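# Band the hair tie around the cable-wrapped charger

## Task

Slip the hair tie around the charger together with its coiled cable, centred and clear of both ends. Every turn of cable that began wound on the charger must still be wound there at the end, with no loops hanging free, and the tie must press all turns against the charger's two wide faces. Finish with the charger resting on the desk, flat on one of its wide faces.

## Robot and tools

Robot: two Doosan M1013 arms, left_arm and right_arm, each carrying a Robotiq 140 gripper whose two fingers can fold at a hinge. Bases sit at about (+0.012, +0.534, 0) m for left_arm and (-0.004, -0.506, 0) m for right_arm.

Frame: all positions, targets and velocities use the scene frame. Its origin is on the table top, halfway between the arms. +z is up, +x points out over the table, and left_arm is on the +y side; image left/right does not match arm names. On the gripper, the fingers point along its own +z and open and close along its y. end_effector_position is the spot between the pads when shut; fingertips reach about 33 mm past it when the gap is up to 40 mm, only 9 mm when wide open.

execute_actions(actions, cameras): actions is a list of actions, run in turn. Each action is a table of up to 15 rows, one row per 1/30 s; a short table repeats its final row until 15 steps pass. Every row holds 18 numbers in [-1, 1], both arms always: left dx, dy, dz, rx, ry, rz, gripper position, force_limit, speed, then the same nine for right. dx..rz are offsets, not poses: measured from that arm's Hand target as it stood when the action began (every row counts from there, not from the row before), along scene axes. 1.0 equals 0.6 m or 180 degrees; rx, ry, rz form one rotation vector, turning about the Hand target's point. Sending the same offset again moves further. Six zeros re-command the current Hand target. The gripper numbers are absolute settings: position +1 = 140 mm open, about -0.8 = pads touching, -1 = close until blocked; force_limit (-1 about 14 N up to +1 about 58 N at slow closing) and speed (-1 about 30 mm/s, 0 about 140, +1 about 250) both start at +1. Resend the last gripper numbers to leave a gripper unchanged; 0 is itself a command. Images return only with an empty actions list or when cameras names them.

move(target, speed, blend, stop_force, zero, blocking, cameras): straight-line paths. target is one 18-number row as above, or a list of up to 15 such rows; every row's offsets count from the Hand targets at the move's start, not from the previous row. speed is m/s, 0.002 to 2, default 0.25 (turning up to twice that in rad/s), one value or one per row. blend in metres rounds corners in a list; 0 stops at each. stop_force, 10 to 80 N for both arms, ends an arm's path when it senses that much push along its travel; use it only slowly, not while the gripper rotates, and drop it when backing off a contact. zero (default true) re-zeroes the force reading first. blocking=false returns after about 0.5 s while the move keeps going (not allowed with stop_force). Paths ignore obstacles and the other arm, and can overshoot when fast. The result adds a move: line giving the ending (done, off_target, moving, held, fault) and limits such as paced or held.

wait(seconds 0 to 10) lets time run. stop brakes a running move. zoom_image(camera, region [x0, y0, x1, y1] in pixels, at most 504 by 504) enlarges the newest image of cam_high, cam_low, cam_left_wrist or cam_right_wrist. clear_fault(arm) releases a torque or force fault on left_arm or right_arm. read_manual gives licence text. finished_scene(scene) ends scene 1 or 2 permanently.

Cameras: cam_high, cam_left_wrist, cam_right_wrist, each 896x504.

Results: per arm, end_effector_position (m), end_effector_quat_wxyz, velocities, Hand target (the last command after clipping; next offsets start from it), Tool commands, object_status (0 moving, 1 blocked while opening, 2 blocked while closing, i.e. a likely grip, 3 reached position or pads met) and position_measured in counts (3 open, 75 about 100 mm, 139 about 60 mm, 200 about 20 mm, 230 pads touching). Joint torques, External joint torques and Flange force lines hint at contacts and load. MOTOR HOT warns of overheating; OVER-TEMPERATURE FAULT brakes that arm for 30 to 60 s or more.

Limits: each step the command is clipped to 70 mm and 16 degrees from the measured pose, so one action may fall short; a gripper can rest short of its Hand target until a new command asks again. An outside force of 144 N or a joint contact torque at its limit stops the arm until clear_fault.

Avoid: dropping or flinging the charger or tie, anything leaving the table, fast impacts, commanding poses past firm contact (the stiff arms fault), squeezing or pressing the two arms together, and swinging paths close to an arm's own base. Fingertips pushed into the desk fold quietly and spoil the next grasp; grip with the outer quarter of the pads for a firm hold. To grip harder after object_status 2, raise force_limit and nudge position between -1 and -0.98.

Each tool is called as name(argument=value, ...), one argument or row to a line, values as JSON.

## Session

execute_actions(
  actions=[],
)

Scene clock: 0.00 s.
left_arm: end_effector_position=(+0.8039, -0.1091, +0.2841) position_measured=3 object_status=3 end_effector_quat_wxyz=(-0.508, -0.016, +0.790, -0.343) | right_arm: end_effector_position=(+0.5638, -0.3136, +0.1856) position_measured=3 object_status=3 end_effector_quat_wxyz=(-0.068, +0.986, -0.125, +0.089)
Joint positions: left_arm=[-0.47 1.264 0.258 -1.309 2.084 3.803] | right_arm=[0.235 0.052 2.006 0.085 0.869 2.009]
Joint velocities: within noise
Joint torques (N m): no reading
External joint torques (N m): no reading
Flange force (N): no reading
Hand target: left_arm +0.8039, -0.1091, +0.2841; -0.508, -0.016, +0.790, -0.343 | right_arm +0.5638, -0.3136, +0.1856; -0.068, +0.986, -0.125, +0.089
Tool commands: left_gripper/position=+1.0 left_gripper/force_limit=+1.0 left_gripper/speed=+1.0 right_gripper/position=+1.0 right_gripper/force_limit=+1.0 right_gripper/speed=+1.0
camera_calibration:
cam_left_wrist: T_world_to_cam=[[-0.376707, 0.756007, -0.5353, 0.544728], [0.724914, -0.119173, -0.678452, -0.401696], [-0.576708, -0.643624, -0.503147, 0.677451], [0, 0, 0, 1]] pos_world=[0.887089, -0.0236656, 0.359919]
cam_right_wrist: T_world_to_cam=[[-0.225063, -0.965165, -0.133431, -0.146309], [-0.963929, 0.20059, 0.174941, 0.579746], [-0.142082, 0.16799, -0.975496, 0.457196], [0, 0, 0, 1]] pos_world=[0.590865, -0.334308, 0.325049]

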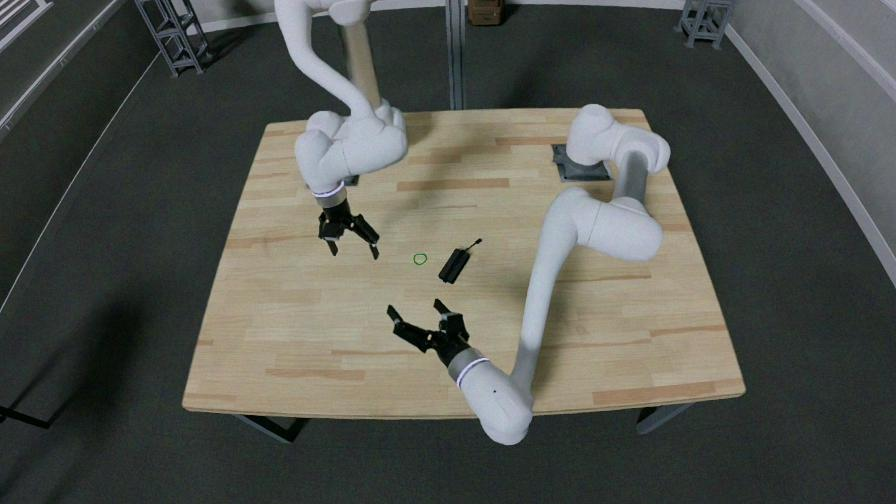

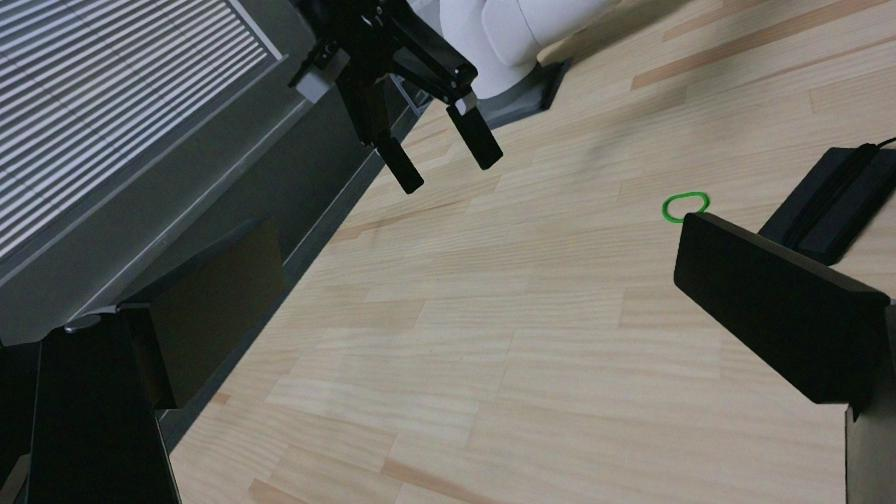

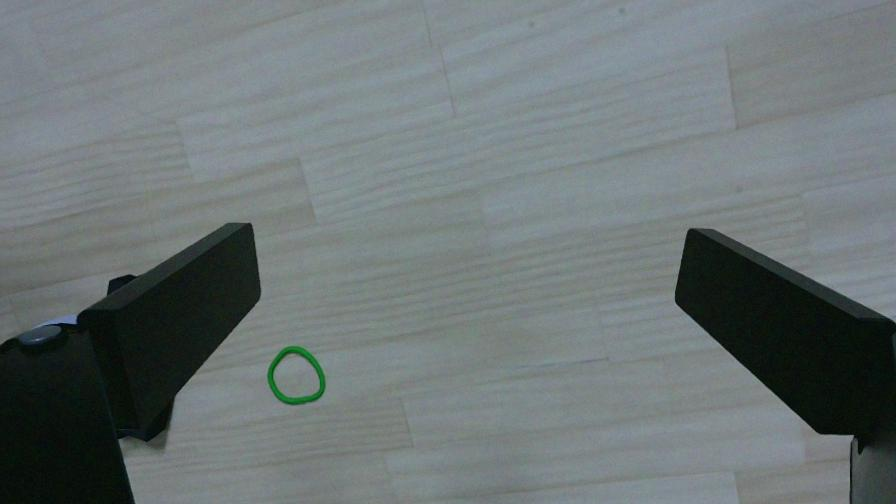

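move(
  target=[-0.507,0.032,0.06,0.235,-0.348,-0.011,-0.52,1,0,-0.007,-0.2,0.24,0.0103,0.0763,-0.4186,-1,-0.6,0],
  cameras=["all"],
)

Scene clock: 20.63 s.
left_arm: end_effector_position=(+0.4998, -0.0899, +0.3201) position_measured=195 object_status=3 end_effector_quat_wxyz=(+0.000, +0.000, +1.000, +0.000) | right_arm: end_effector_position=(+0.5596, -0.4336, +0.3296) position_measured=233 object_status=3 end_effector_quat_wxyz=(+0.000, +0.706, -0.708, +0.000)
Joint positions: left_arm=[-0.982 0.392 1.309 0 1.441 3.762] | right_arm=[0.069 0.031 1.738 0 1.372 3.212]
Joint torques (N m): left_arm=[-0.86 -79.63 -43.02 4.34 0.17 -0.25] | right_arm=[-2.83 -43.78 -39.79 3.92 -0.21 -0.04]
External joint torques (N m): left_arm=[0.62 -1.64 1.41 -0.12 -0.15 0.25] | right_arm=[3.19 0.16 -0.68 0.21 0.2 0.04]
Flange force (N): left_arm=[2.9 5.5 2.0] | right_arm=[-5.9 -1.0 -1.3]
Hand target: left_arm +0.4997, -0.0899, +0.3201; +0.000, +0.000, +1.000, +0.000 | right_arm +0.5596, -0.4336, +0.3296; +0.000, +0.706, -0.708, +0.000
Off the commanded pose: left_arm 0.000 m, 0 deg | right_arm 0.000 m, 0 deg.
move: done
camera_calibration:
cam_left_wrist: T_world_to_cam=[[0.0090897, 0.999914, -0.00940698, 0.0956895], [0.941028, -0.00537187, 0.338287, -0.577785], [0.338207, -0.0119272, -0.940996, 0.272165], [0, 0, 0, 1]] pos_world=[0.450793, -0.0955389, 0.452463]
cam_right_wrist: T_world_to_cam=[[-0.999706, -0.0115087, 0.0213578, 0.552116], [-0.00371964, 0.942626, 0.333831, 0.306588], [-0.0239744, 0.333653, -0.942391, 0.612065], [0, 0, 0, 1]] pos_world=[0.567768, -0.486861, 0.462664]

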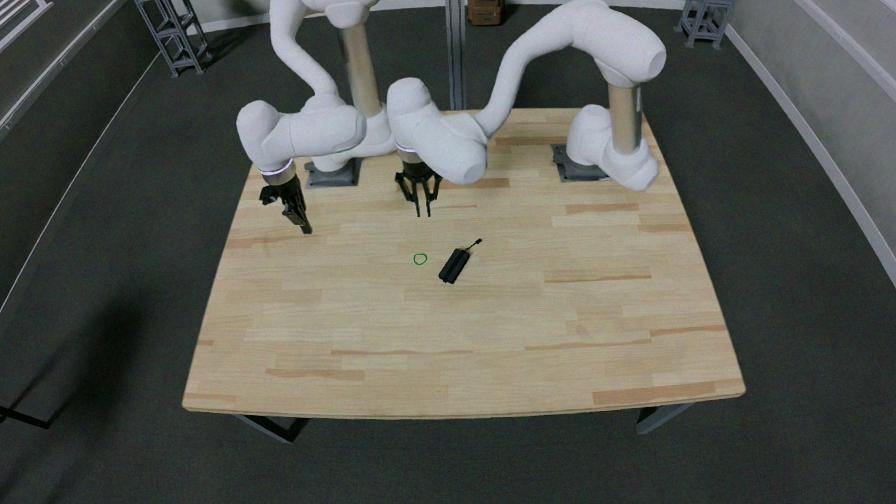

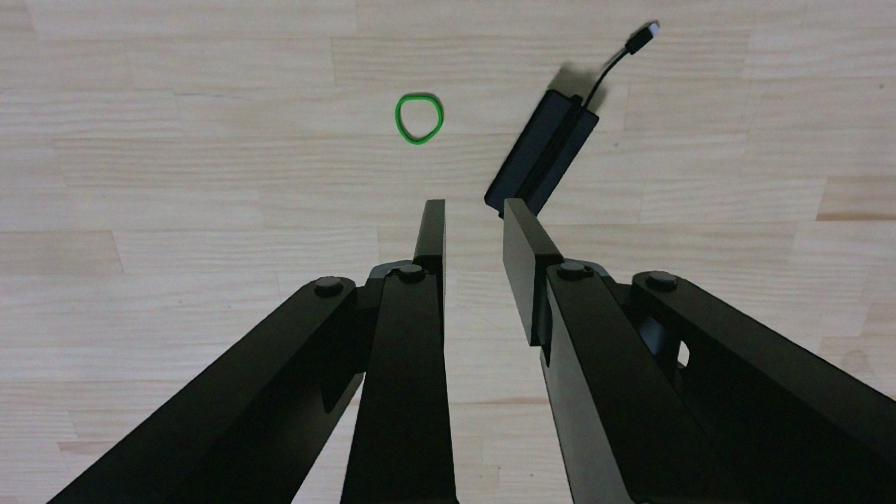

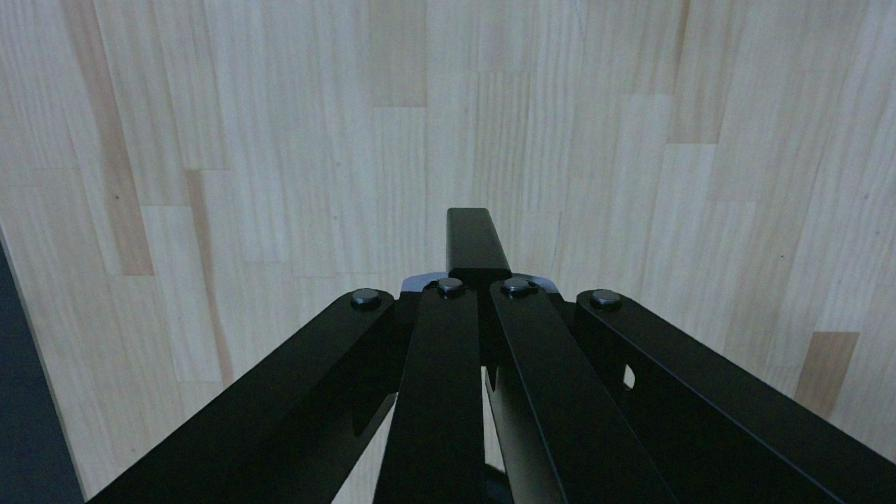

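move(
  target=[-0.0512,-0.1018,-0.4335,0,0,0,-0.52,1,0,0,0,0,0,0,0,-1,-0.6,0],
  cameras=["cam_left_wrist"],
)

zoom_image(
  camera="cam_left_wrist",
  region=[320, 100, 640, 280],
)

Scene clock: 28.87 s.
left_arm: end_effector_position=(+0.4689, -0.1510, +0.0600) position_measured=195 object_status=3 end_effector_quat_wxyz=(+0.000, +0.000, +1.000, +0.000) | right_arm: end_effector_position=(+0.5596, -0.4336, +0.3296) position_measured=233 object_status=3 end_effector_quat_wxyz=(+0.000, +0.706, -0.708, +0.000)
Joint positions: left_arm=[-1.055 0.578 1.517 0 1.048 3.688] | right_arm=[0.069 0.031 1.738 0 1.372 3.212]
Joint torques (N m): left_arm=[-0.38 -91.4 -37.59 3.86 0.14 -0.29] | right_arm=[-2.88 -43.87 -39.81 3.98 -0.17 -0.04]
External joint torques (N m): left_arm=[0.34 -1.3 1.43 -0.18 -0.11 0.29] | right_arm=[2.84 0.04 -0.89 0.16 0.16 0.04]
Flange force (N): left_arm=[2.3 4.8 0.1] | right_arm=[-5.3 -1.2 -1.6]
Hand target: left_arm +0.4690, -0.1510, +0.0600; +0.000, +0.000, +1.000, +0.000 | right_arm +0.5596, -0.4336, +0.3296; +0.000, +0.706, -0.708, +0.000
Off the commanded pose: left_arm 0.000 m, 0 deg | right_arm 0.000 m, 0 deg.
move: done
camera_calibration:
cam_left_wrist: T_world_to_cam=[[0.00908934, 0.999914, -0.00940797, 0.154619], [0.941059, -0.00537231, 0.338198, -0.461171], [0.338119, -0.0119275, -0.941028, 0.0372367], [0, 0, 0, 1]] pos_world=[0.419993, -0.156639, 0.192463]
Images, in order (width x height): cam_left_wrist 896x504.

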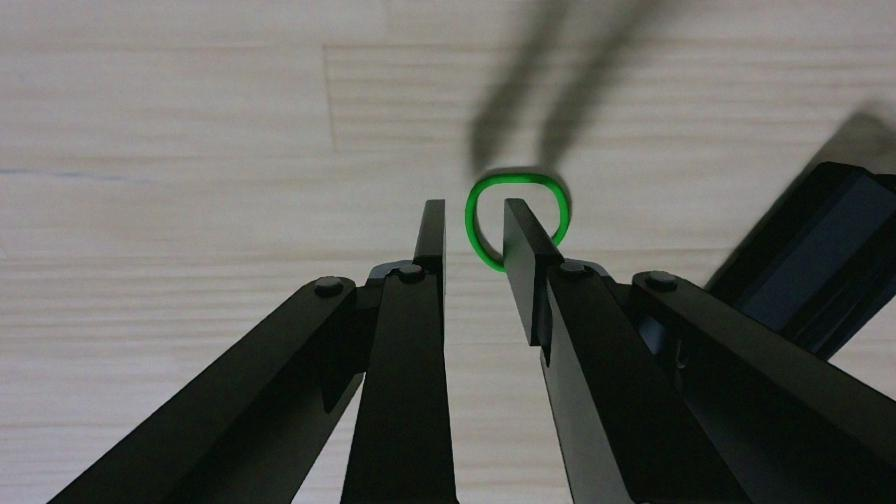

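Scaled by 1.575 from the camera's 896x504 image, which has a finer 1280x720 frame.

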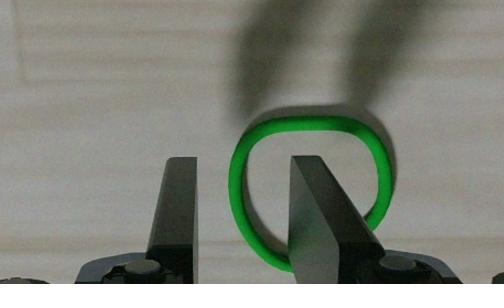

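move(
  target=[0.004,0,-0.0378,0,0,0,-0.52,1,0,0,0,0,0,0,0,-1,-0.6,0],
  speed=0.06,
  cameras=["cam_left_wrist"],
)

zoom_image(
  camera="cam_left_wrist",
  region=[360, 140, 620, 290],
)

Scene clock: 37.50 s.
left_arm: end_effector_position=(+0.4714, -0.1509, +0.0373) position_measured=195 object_status=3 end_effector_quat_wxyz=(+0.000, +0.000, +1.000, +0.000) | right_arm: end_effector_position=(+0.5596, -0.4336, +0.3296) position_measured=233 object_status=3 end_effector_quat_wxyz=(+0.000, +0.706, -0.708, +0.000)
Joint positions: left_arm=[-1.053 0.598 1.528 0 1.015 3.69] | right_arm=[0.069 0.031 1.738 0 1.372 3.212]
Joint torques (N m): left_arm=[-0.62 -92.35 -36.58 3.78 0.15 -0.32] | right_arm=[-3.09 -43.91 -39.84 3.96 -0.19 -0.03]
External joint torques (N m): left_arm=[0.89 -1.58 0.97 -0.15 -0.14 0.32] | right_arm=[3.15 -0.09 -0.79 0.16 0.19 0.03]
Flange force (N): left_arm=[1.3 4.6 -0.5] | right_arm=[-5.7 -0.8 -1.6]
Hand target: left_arm +0.4714, -0.1510, +0.0373; +0.000, +0.000, +1.000, +0.000 | right_arm +0.5596, -0.4336, +0.3296; +0.000, +0.706, -0.708, +0.000
Off the commanded pose: left_arm 0.000 m, 0 deg | right_arm 0.000 m, 0 deg.
move: done
camera_calibration:
cam_left_wrist: T_world_to_cam=[[0.00914817, 0.999915, -0.00927853, 0.154236], [0.941027, -0.00547034, 0.338287, -0.455735], [0.338207, -0.0118261, -0.940997, 0.014945], [0, 0, 0, 1]] pos_world=[0.422394, -0.156539, 0.169663]
Images, in order (width x height): cam_left_wrist 896x504.

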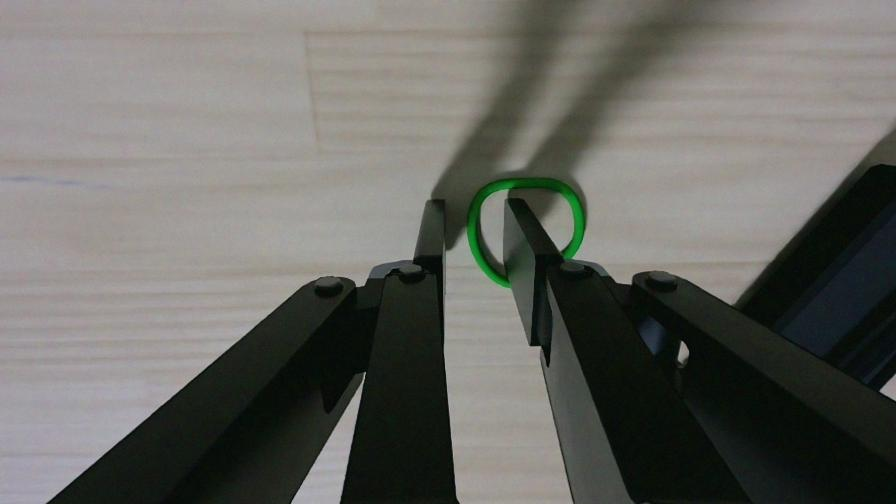

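Scaled by 1.938 from the camera's 896x504 image, which has a finer 1280x720 frame.

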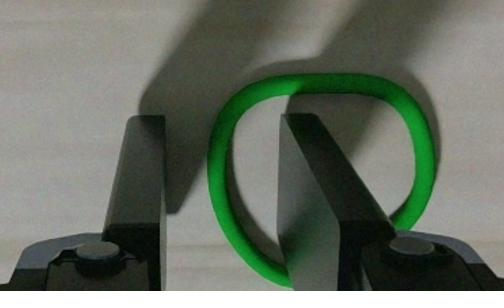

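move(
  target=[0,0,0,0,0,0,-1,-0.6,-1,0,0,0,0,0,0,-1,-0.6,0],
)

move(
  target=[
    [0,0,0.2,0,0,0,-1,-0.6,-1,0,0,0,0,0,0,-1,-0.6,0],
    [0.181,0.418,0.521,-0.5,0,0,-1,-0.6,-1,0,0,0,0,0,0,-1,-0.6,0],
  ],
  blend=[0.05,0],
  cameras=["all"],
)

Scene clock: 41.57 s.
left_arm: end_effector_position=(+0.4714, -0.1510, +0.0373) position_measured=226 object_status=0 end_effector_quat_wxyz=(+0.000, +0.000, +1.000, +0.000) | right_arm: end_effector_position=(+0.5596, -0.4336, +0.3296) position_measured=233 object_status=3 end_effector_quat_wxyz=(+0.000, +0.706, -0.708, +0.000)
Joint positions: left_arm=[-1.053 0.598 1.528 0 1.015 3.69] | right_arm=[0.069 0.031 1.738 0 1.372 3.212]
Joint torques (N m): left_arm=[-0.56 -91.93 -36.62 3.74 0.14 -0.28] | right_arm=[-3.16 -43.93 -39.85 3.96 -0.18 -0.02]
External joint torques (N m): left_arm=[0.29 -2.13 0.87 -0.11 -0.13 0.28] | right_arm=[3.06 0.1 -0.8 0.16 0.17 0.02]
Flange force (N): left_arm=[2.3 4.6 -1.1] | right_arm=[-5.6 -1.1 -1.5]
Hand target: left_arm +0.4714, -0.1510, +0.0373; +0.000, +0.000, +1.000, +0.000 | right_arm +0.5596, -0.4336, +0.3296; +0.000, +0.706, -0.708, +0.000
Off the commanded pose: left_arm 0.000 m, 0 deg | right_arm 0.000 m, 0 deg.
move: done

Scene clock: 45.57 s.
left_arm: end_effector_position=(+0.5800, +0.0998, +0.3500) position_measured=226 object_status=2 end_effector_quat_wxyz=(+0.000, +0.000, +0.707, -0.707) | right_arm: end_effector_position=(+0.5596, -0.4336, +0.3296) position_measured=233 object_status=3 end_effector_quat_wxyz=(+0.000, +0.706, -0.708, +0.000)
Joint positions: left_arm=[-0.268 0.296 2.061 -1.74 1.404 5.513] | right_arm=[0.069 0.031 1.738 0 1.372 3.212]
Joint torques (N m): left_arm=[-0.69 -56.51 -28.15 -2.27 2.11 -0.4] | right_arm=[-3.26 -43.83 -39.84 3.96 -0.17 -0.04]
External joint torques (N m): left_arm=[0.76 -1.14 0.94 -0.15 -0.12 0.35] | right_arm=[3.13 0.31 -0.84 0.17 0.15 0.04]
Flange force (N): left_arm=[3.2 -0.2 -1.5] | right_arm=[-5.8 -1.5 -1.4]
Hand target: left_arm +0.5800, +0.0998, +0.3499; +0.000, +0.000, +0.707, -0.707 | right_arm +0.5596, -0.4336, +0.3296; +0.000, +0.706, -0.708, +0.000
Off the commanded pose: left_arm 0.000 m, 0 deg | right_arm 0.000 m, 0 deg.
move: done
camera_calibration:
cam_left_wrist: T_world_to_cam=[[0.00918373, -0.00937267, -0.999914, 0.352809], [0.941015, 0.33832, 0.00547154, -0.580198], [0.33824, -0.940984, 0.0119269, 0.0347124], [0, 0, 0, 1]] pos_world=[0.530994, 0.232263, 0.355539]
cam_right_wrist: T_world_to_cam=[[-0.999706, -0.0115068, 0.0213593, 0.552116], [-0.00371955, 0.942657, 0.333742, 0.306644], [-0.0239748, 0.333564, -0.942422, 0.612037], [0, 0, 0, 1]] pos_world=[0.567768, -0.486861, 0.462664]

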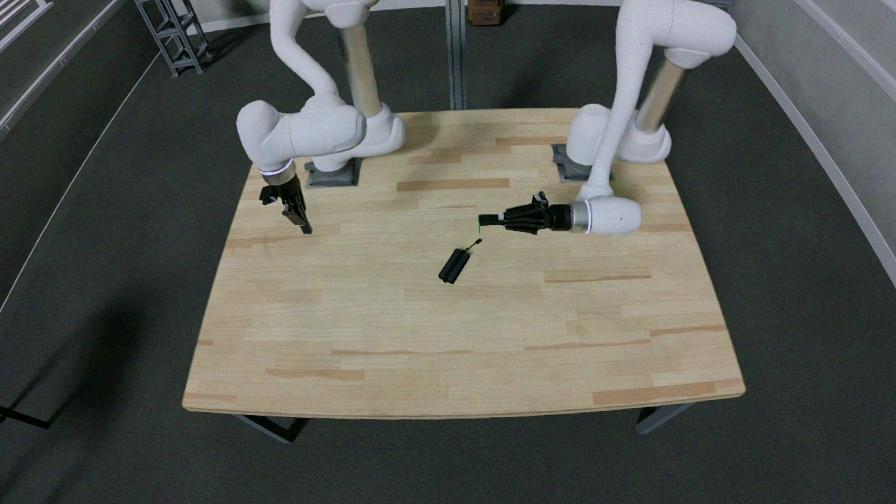

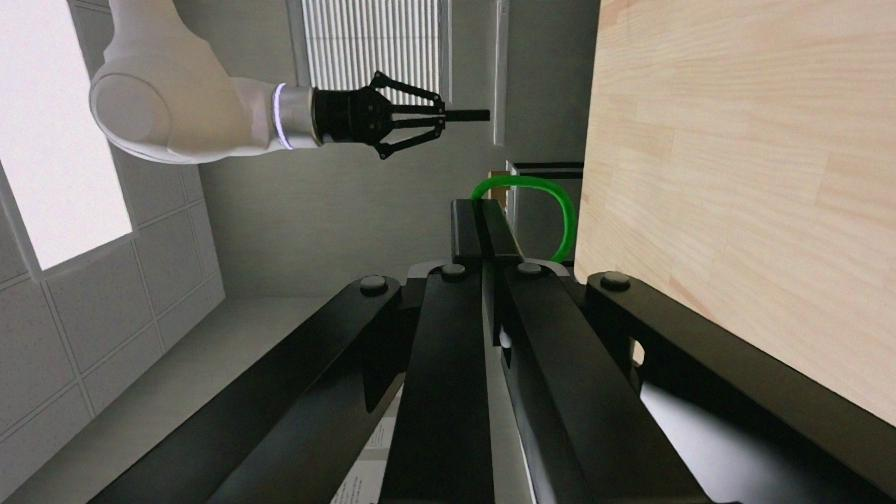

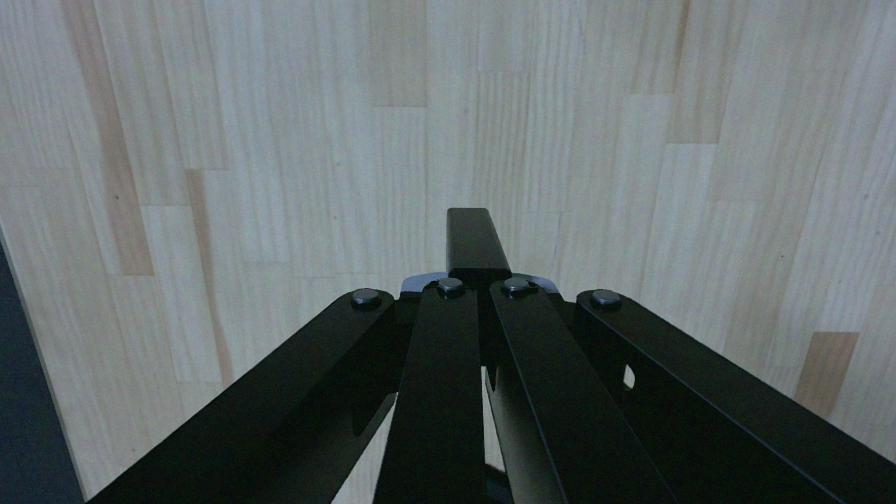

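move(
  target=[0,0,0,0,0,0,-1,-0.6,-1,0.029,0.673,-0.002,0.385,-0.385,0.385,-1,-0.6,0],
  cameras=["cam_right_wrist","cam_left_wrist"],
)

zoom_image(
  camera="cam_right_wrist",
  region=[380, 120, 600, 260],
)

zoom_image(
  camera="cam_left_wrist",
  region=[420, 120, 640, 280],
)

Scene clock: 59.90 s.
left_arm: end_effector_position=(+0.5800, +0.0998, +0.3499) position_measured=226 object_status=2 end_effector_quat_wxyz=(+0.000, +0.000, +0.707, -0.707) | right_arm: end_effector_position=(+0.5770, -0.0298, +0.3285) position_measured=233 object_status=3 end_effector_quat_wxyz=(+0.707, -0.707, +0.001, +0.001)
Joint positions: left_arm=[-0.268 0.296 2.061 -1.74 1.404 5.513] | right_arm=[0.186 0.352 2.032 1.706 1.445 0.752]
Joint torques (N m): left_arm=[-0.82 -56.68 -28.16 -2.28 2.07 -0.35] | right_arm=[-3.02 -69.34 -31.64 1.32 1.96 -0.04]
External joint torques (N m): left_arm=[0.96 -0.64 1.08 -0.12 -0.08 0.3] | right_arm=[3.02 2.15 -0.36 0.12 0.05 -0.01]
Flange force (N): left_arm=[2.7 0.5 -1.9] | right_arm=[2.3 2.7 5.9]
Hand target: left_arm +0.5800, +0.0998, +0.3499; +0.000, +0.000, +0.707, -0.707 | right_arm +0.5770, -0.0298, +0.3284; +0.707, -0.707, +0.001, +0.001
Off the commanded pose: left_arm 0.000 m, 0 deg | right_arm 0.000 m, 0 deg.
move: done
camera_calibration:
cam_left_wrist: T_world_to_cam=[[0.0090897, -0.00940698, -0.999914, 0.352867], [0.941028, 0.338287, 0.00537187, -0.580161], [0.338207, -0.940996, 0.0119272, 0.0347322], [0, 0, 0, 1]] pos_world=[0.530993, 0.232263, 0.355539]
cam_right_wrist: T_world_to_cam=[[0.0118237, -0.0210346, -0.999709, 0.325593], [-0.942549, -0.334043, -0.00411913, 0.541162], [-0.333859, 0.942323, -0.0237758, 0.37183], [0, 0, 0, 1]] pos_world=[0.630361, -0.162764, 0.336568]
Images, in order (width x height): cam_left_wrist 896x504, cam_right_wrist 896x504.

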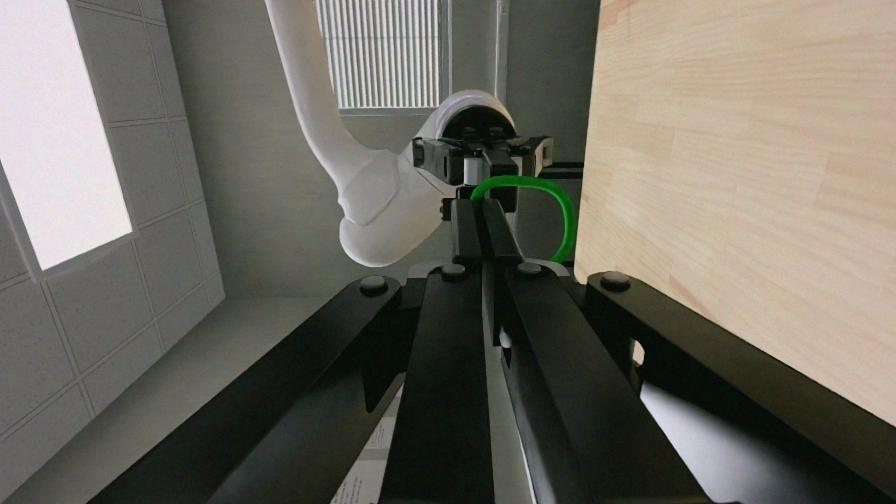

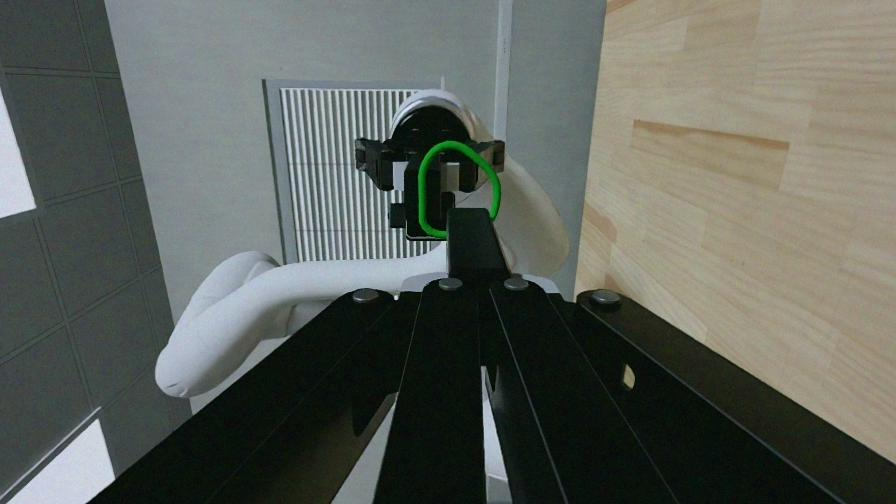

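Scaled by 2.291 from the camera's 896x504 image, which has a finer 1280x720 frame.

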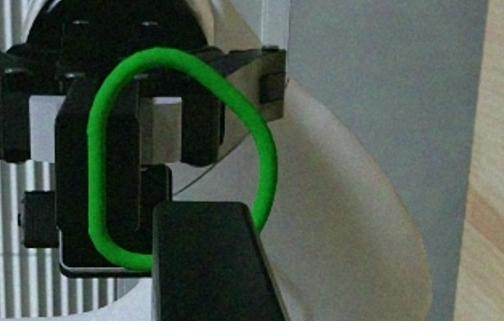

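Scaled by 2.291 from the camera's 896x504 image, which has a finer 1280x720 frame.

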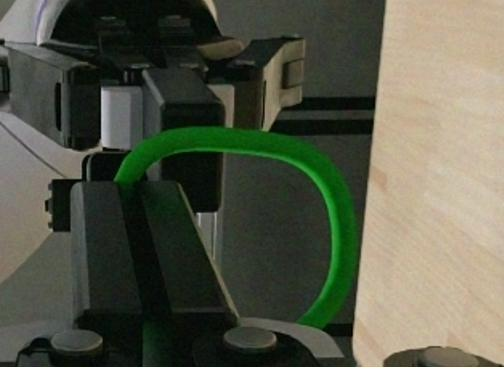

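move(
  target=[0,0,0,0,0,0,-1,-0.6,-1,0.0067,0.095,0,0,0,0,-1,-0.6,0],
  speed=0.15,
  cameras=["cam_right_wrist","cam_left_wrist"],
)

zoom_image(
  camera="cam_right_wrist",
  region=[380, 120, 600, 260],
)

zoom_image(
  camera="cam_left_wrist",
  region=[420, 120, 640, 280],
)

Scene clock: 69.10 s.
left_arm: end_effector_position=(+0.5800, +0.0998, +0.3499) position_measured=226 object_status=2 end_effector_quat_wxyz=(+0.000, +0.000, +0.707, -0.707) | right_arm: end_effector_position=(+0.5811, +0.0272, +0.3284) position_measured=233 object_status=3 end_effector_quat_wxyz=(+0.707, -0.707, +0.001, +0.001)
Joint positions: left_arm=[-0.268 0.296 2.061 -1.74 1.404 5.513] | right_arm=[0.276 0.377 1.993 1.77 1.382 0.755]
Joint torques (N m): left_arm=[-0.67 -56.66 -27.95 -2.25 2.15 -0.31] | right_arm=[-3.2 -72.55 -32.06 1.14 1.92 -0.1]
External joint torques (N m): left_arm=[0.72 -0.88 0.57 -0.18 -0.16 0.26] | right_arm=[2.84 1.98 -0.74 0.14 0.09 0.05]
Flange force (N): left_arm=[2.1 -0.3 -1.2] | right_arm=[2.4 2.1 5.8]
Hand target: left_arm +0.5800, +0.0998, +0.3499; +0.000, +0.000, +0.707, -0.707 | right_arm +0.5811, +0.0272, +0.3284; +0.707, -0.707, +0.001, +0.001
Off the commanded pose: left_arm 0.000 m, 0 deg | right_arm 0.000 m, 0 deg.
move: done
camera_calibration:
cam_left_wrist: T_world_to_cam=[[0.0090897, -0.00940698, -0.999914, 0.352867], [0.941028, 0.338287, 0.00537187, -0.580161], [0.338207, -0.940996, 0.0119272, 0.0347322], [0, 0, 0, 1]] pos_world=[0.530993, 0.232263, 0.355539]
cam_right_wrist: T_world_to_cam=[[0.0118237, -0.0210346, -0.999709, 0.326644], [-0.942549, -0.334043, -0.00411913, 0.563973], [-0.333859, 0.942323, -0.0237758, 0.319451], [0, 0, 0, 1]] pos_world=[0.634361, -0.105764, 0.336468]
Images, in order (width x height): cam_left_wrist 896x504, cam_right_wrist 896x504.

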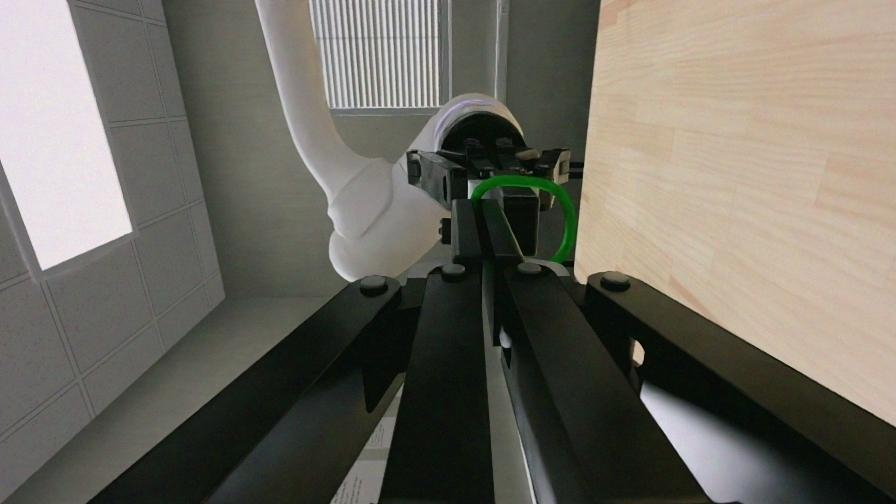

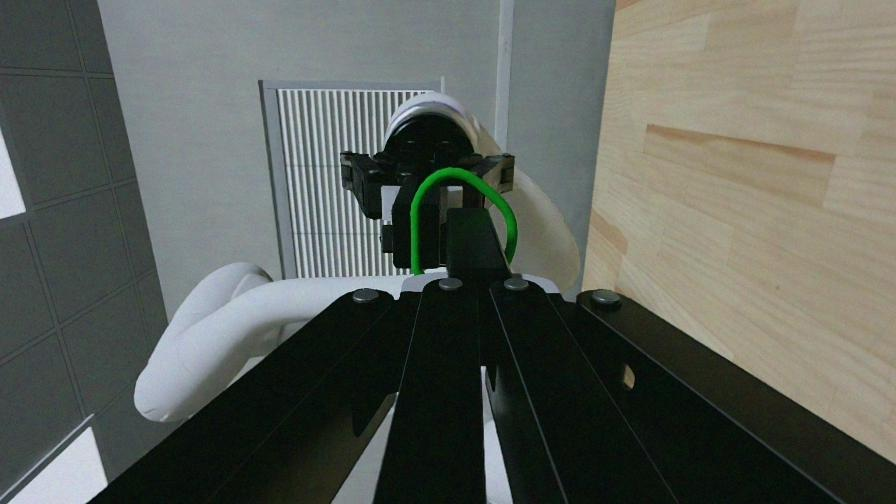

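Scaled by 2.291 from the camera's 896x504 image, which has a finer 1280x720 frame.

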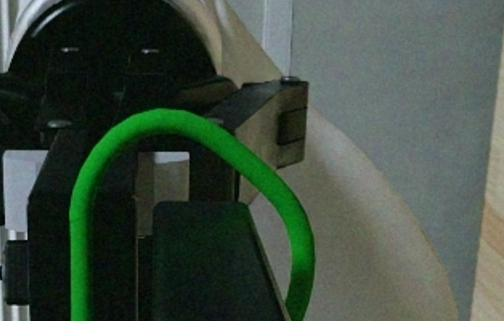

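Scaled by 2.291 from the camera's 896x504 image, which has a finer 1280x720 frame.

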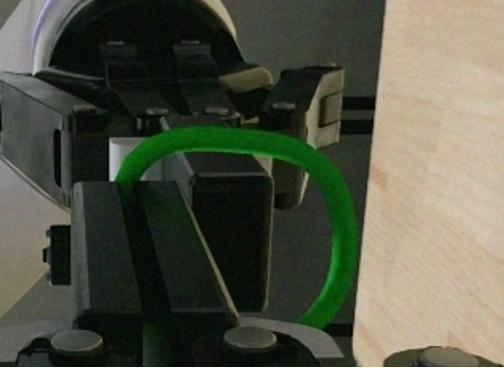

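move(
  target=[0,0,0,0,0,0,-1,-0.6,-1,-0.0055,0.0365,0,0,0,0,-1,-0.6,0],
  speed=0.08,
  cameras=["cam_right_wrist","cam_left_wrist"],
)

zoom_image(
  camera="cam_right_wrist",
  region=[380, 120, 600, 260],
)

zoom_image(
  camera="cam_left_wrist",
  region=[420, 120, 640, 280],
)

Scene clock: 75.10 s.
left_arm: end_effector_position=(+0.5800, +0.0998, +0.3499) position_measured=226 object_status=2 end_effector_quat_wxyz=(+0.000, +0.000, +0.707, -0.707) | right_arm: end_effector_position=(+0.5778, +0.0491, +0.3284) position_measured=233 object_status=3 end_effector_quat_wxyz=(+0.707, -0.707, +0.001, +0.001)
Joint positions: left_arm=[-0.268 0.296 2.061 -1.74 1.404 5.513] | right_arm=[0.311 0.382 1.985 1.796 1.357 0.753]
Joint torques (N m): left_arm=[-0.71 -56.62 -28.02 -2.26 2.07 -0.29] | right_arm=[-3.25 -73.42 -32.23 1.06 1.9 -0.11]
External joint torques (N m): left_arm=[0.74 -0.87 0.65 -0.17 -0.07 0.25] | right_arm=[3.09 2.22 -0.72 0.11 0.11 0.06]
Flange force (N): left_arm=[2.2 -0.2 -1.3] | right_arm=[2.4 2.4 6.2]
Hand target: left_arm +0.5800, +0.0998, +0.3499; +0.000, +0.000, +0.707, -0.707 | right_arm +0.5778, +0.0491, +0.3284; +0.707, -0.707, +0.001, +0.001
Off the commanded pose: left_arm 0.000 m, 0 deg | right_arm 0.000 m, 0 deg.
move: done
camera_calibration:
cam_left_wrist: T_world_to_cam=[[0.0090897, -0.00940698, -0.999914, 0.352867], [0.941028, 0.338287, 0.00537187, -0.580161], [0.338207, -0.940996, 0.0119272, 0.0347322], [0, 0, 0, 1]] pos_world=[0.530993, 0.232263, 0.355539]
cam_right_wrist: T_world_to_cam=[[0.0118237, -0.0210346, -0.999709, 0.327144], [-0.942549, -0.334043, -0.00411913, 0.568178], [-0.333859, 0.942323, -0.0237758, 0.297712], [0, 0, 0, 1]] pos_world=[0.631061, -0.0838638, 0.336468]
Images, in order (width x height): cam_left_wrist 896x504, cam_right_wrist 896x504.

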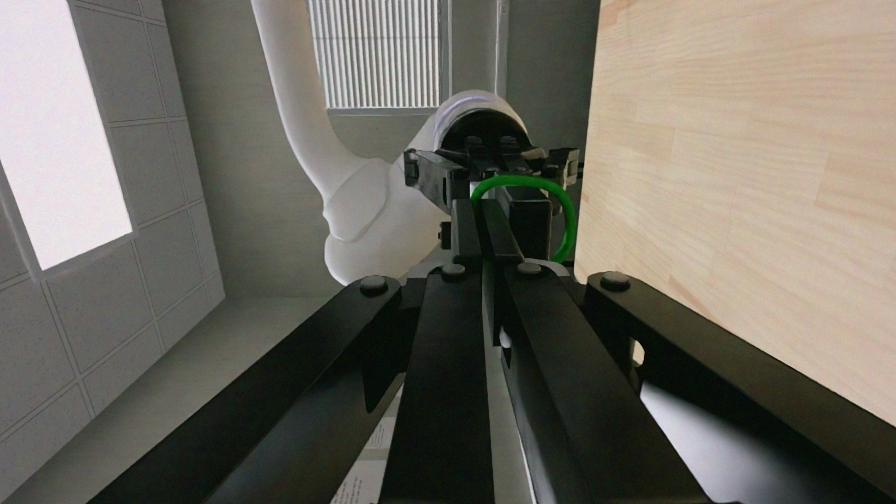

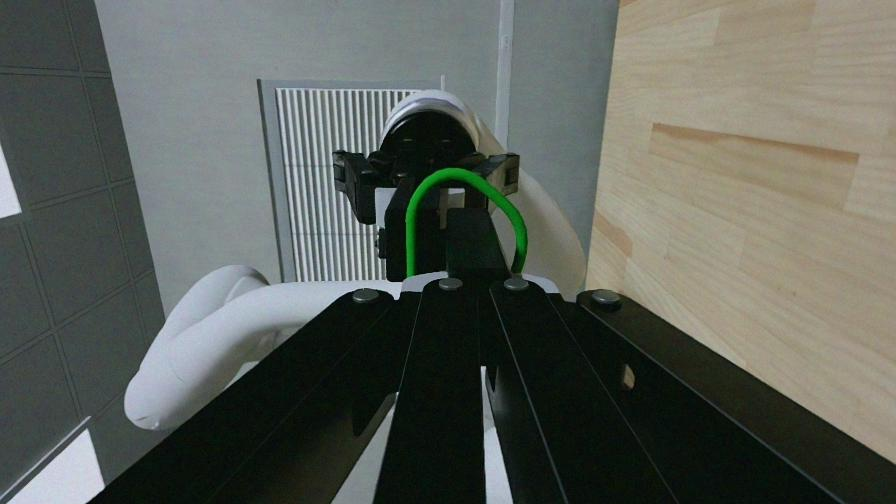

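Scaled by 2.291 from the camera's 896x504 image, which has a finer 1280x720 frame.

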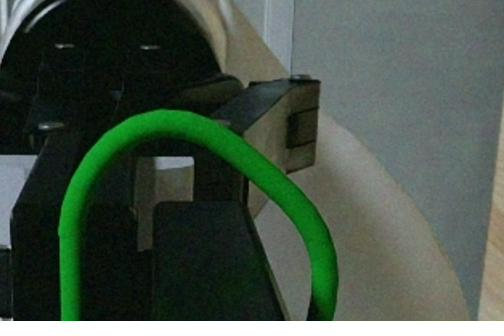

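Scaled by 2.291 from the camera's 896x504 image, which has a finer 1280x720 frame.

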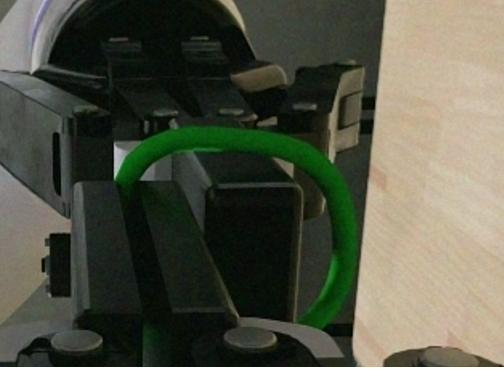

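move(
  target=[0,0,0,0,0,0,-0.72,-0.6,-1,0,0,0,0,0,0,-1,-0.6,-1],
)

move(
  target=[
    [0,0,0,0,0,0,-0.72,-0.6,-1,0,0,-0.0037,0,0,0,-1,-0.6,-1],
    [0,0,0,0,0,0,-0.72,-0.6,-1,0,0.025,-0.0037,0,0,0,-1,-0.6,-1],
  ],
  speed=0.06,
  cameras=["cam_right_wrist","cam_left_wrist"],
)

zoom_image(
  camera="cam_right_wrist",
  region=[380, 120, 600, 260],
)

zoom_image(
  camera="cam_left_wrist",
  region=[420, 120, 640, 280],
)

Scene clock: 81.30 s.
left_arm: end_effector_position=(+0.5800, +0.0998, +0.3499) position_measured=219 object_status=3 end_effector_quat_wxyz=(+0.000, +0.000, +0.707, -0.707) | right_arm: end_effector_position=(+0.5778, +0.0491, +0.3284) position_measured=233 object_status=3 end_effector_quat_wxyz=(+0.707, -0.707, +0.001, +0.001)
Joint positions: left_arm=[-0.268 0.296 2.061 -1.74 1.404 5.513] | right_arm=[0.311 0.382 1.985 1.796 1.357 0.753]
Joint torques (N m): left_arm=[-0.35 -56.23 -28.18 -2.28 2.1 -0.33] | right_arm=[-2.96 -72.97 -32.36 1.06 1.93 -0.09]
External joint torques (N m): left_arm=[0.19 -1.1 0.87 -0.16 -0.12 0.29] | right_arm=[2.97 2.34 -0.48 0.08 0.07 0.04]
Flange force (N): left_arm=[3.2 -0.3 -0.5] | right_arm=[2.1 2.7 5.9]
Hand target: left_arm +0.5800, +0.0998, +0.3499; +0.000, +0.000, +0.707, -0.707 | right_arm +0.5778, +0.0491, +0.3284; +0.707, -0.707, +0.001, +0.001
Off the commanded pose: left_arm 0.000 m, 0 deg | right_arm 0.000 m, 0 deg.
move: done

Scene clock: 82.37 s.
left_arm: end_effector_position=(+0.5800, +0.0998, +0.3499) position_measured=219 object_status=3 end_effector_quat_wxyz=(+0.000, +0.000, +0.707, -0.707) | right_arm: end_effector_position=(+0.5778, +0.0641, +0.3262) position_measured=233 object_status=3 end_effector_quat_wxyz=(+0.707, -0.707, +0.001, +0.001)
Joint positions: left_arm=[-0.268 0.296 2.061 -1.74 1.404 5.513] | right_arm=[0.334 0.392 1.975 1.813 1.341 0.749]
Joint torques (N m): left_arm=[-0.36 -56.29 -27.91 -2.34 2.13 -0.39] | right_arm=[-3.01 -74.14 -32.26 0.99 1.97 -0.06]
External joint torques (N m): left_arm=[0.44 -1.24 0.52 -0.09 -0.14 0.34] | right_arm=[2.86 2.19 -0.56 0.11 0.04 0.01]
Flange force (N): left_arm=[2.6 -0.6 -0.9] | right_arm=[2.0 2.5 5.8]
Hand target: left_arm +0.5800, +0.0998, +0.3499; +0.000, +0.000, +0.707, -0.707 | right_arm +0.5778, +0.0641, +0.3262; +0.707, -0.707, +0.001, +0.001
Off the commanded pose: left_arm 0.000 m, 0 deg | right_arm 0.000 m, 0 deg.
move: done
camera_calibration:
cam_left_wrist: T_world_to_cam=[[0.0090897, -0.00940698, -0.999914, 0.352867], [0.941028, 0.338287, 0.00537187, -0.580161], [0.338207, -0.940996, 0.0119272, 0.0347322], [0, 0, 0, 1]] pos_world=[0.530993, 0.232263, 0.355539]
cam_right_wrist: T_world_to_cam=[[0.011918, -0.0210015, -0.999708, 0.325203], [-0.942548, -0.334044, -0.00421911, 0.573212], [-0.333858, 0.942323, -0.0237761, 0.283525], [0, 0, 0, 1]] pos_world=[0.631061, -0.0688637, 0.334268]
Images, in order (width x height): cam_left_wrist 896x504, cam_right_wrist 896x504.

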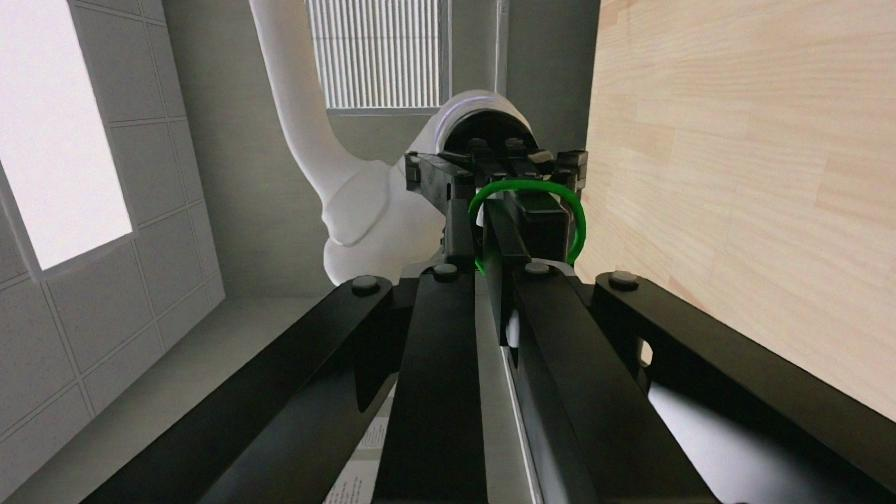

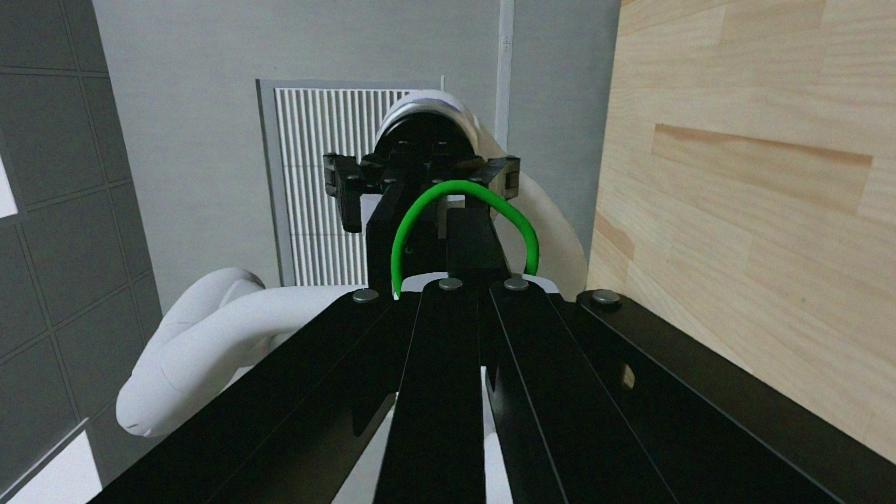

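Scaled by 2.291 from the camera's 896x504 image, which has a finer 1280x720 frame.

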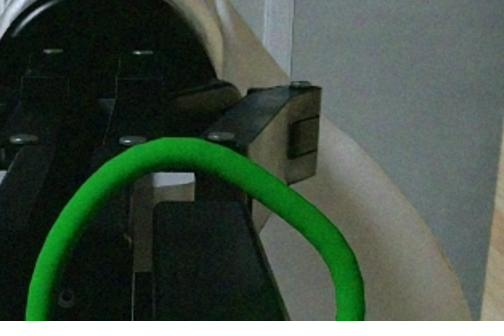

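Scaled by 2.291 from the camera's 896x504 image, which has a finer 1280x720 frame.

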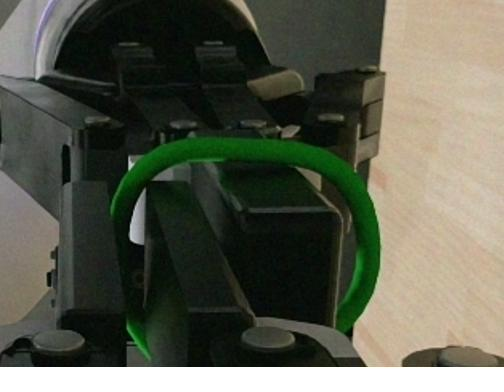

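move(
  target=[
    [0,0,0,0,0,0,-0.72,-0.6,-1,0,0.02,0,0,0,0,-1,-0.6,-1],
    [0,0,0,0,0,0,-0.72,-0.6,-1,0,0.02,-0.0133,0,0,0,-1,-0.6,-1],
    [0,0,0,0,0,0,-0.72,-0.6,-1,0,0.02,-0.0133,0,0,0,-0.6,-0.6,-1],
    [0,0,0,0,0,0,-0.72,-0.6,-1,0,0.02,-0.022,0,0,0,-0.5,-0.6,-1],
  ],
  speed=0.06,
  cameras=["cam_right_wrist","cam_left_wrist"],
)

zoom_image(
  camera="cam_right_wrist",
  region=[380, 120, 600, 260],
)

zoom_image(
  camera="cam_left_wrist",
  region=[420, 120, 640, 280],
)

Scene clock: 91.17 s.
left_arm: end_effector_position=(+0.5800, +0.0998, +0.3499) position_measured=219 object_status=3 end_effector_quat_wxyz=(+0.000, +0.000, +0.707, -0.707) | right_arm: end_effector_position=(+0.5778, +0.0761, +0.3130) position_measured=192 object_status=0 end_effector_quat_wxyz=(+0.707, -0.707, +0.001, +0.001)
Joint positions: left_arm=[-0.268 0.296 2.061 -1.74 1.404 5.513] | right_arm=[0.352 0.414 1.973 1.832 1.334 0.726]
Joint torques (N m): left_arm=[-0.39 -56.16 -28.25 -2.39 2.1 -0.26] | right_arm=[-3 -75.73 -31.69 0.88 1.95 -0.04]
External joint torques (N m): left_arm=[0.2 -1.35 0.82 -0.06 -0.09 0.21] | right_arm=[3 1.89 -0.8 0.13 0.11 -0.01]
Flange force (N): left_arm=[3.3 -0.8 -0.7] | right_arm=[1.9 2.1 6.0]
Hand target: left_arm +0.5800, +0.0998, +0.3499; +0.000, +0.000, +0.707, -0.707 | right_arm +0.5778, +0.0761, +0.3130; +0.707, -0.707, +0.001, +0.001
Off the commanded pose: left_arm 0.000 m, 0 deg | right_arm 0.000 m, 0 deg.
move: done
camera_calibration:
cam_left_wrist: T_world_to_cam=[[0.0090897, -0.00940698, -0.999914, 0.352867], [0.941028, 0.338287, 0.00537187, -0.580161], [0.338207, -0.940996, 0.0119272, 0.0347322], [0, 0, 0, 1]] pos_world=[0.530993, 0.232263, 0.355539]
cam_right_wrist: T_world_to_cam=[[0.0118237, -0.0210346, -0.999709, 0.312317], [-0.942549, -0.334043, -0.00411913, 0.577134], [-0.333859, 0.942323, -0.0237758, 0.271903], [0, 0, 0, 1]] pos_world=[0.631061, -0.0568638, 0.321068]
Images, in order (width x height): cam_left_wrist 896x504, cam_right_wrist 896x504.

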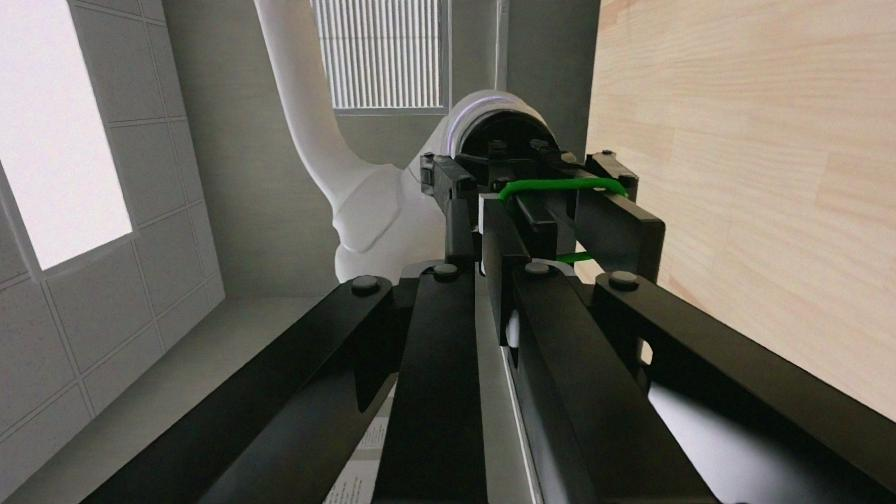

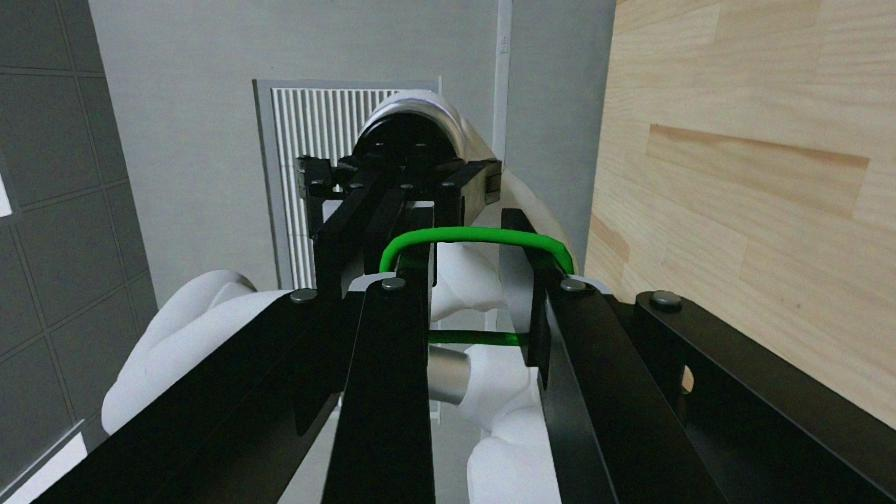

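Scaled by 2.291 from the camera's 896x504 image, which has a finer 1280x720 frame.

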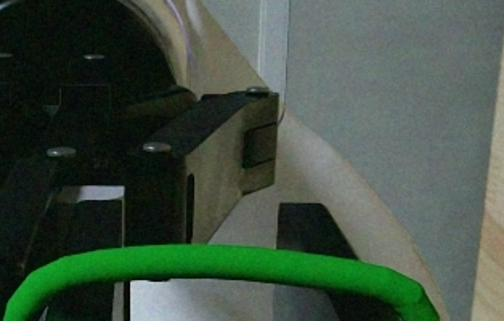

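Scaled by 2.291 from the camera's 896x504 image, which has a finer 1280x720 frame.

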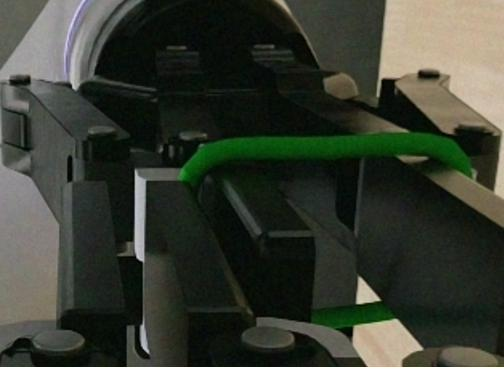

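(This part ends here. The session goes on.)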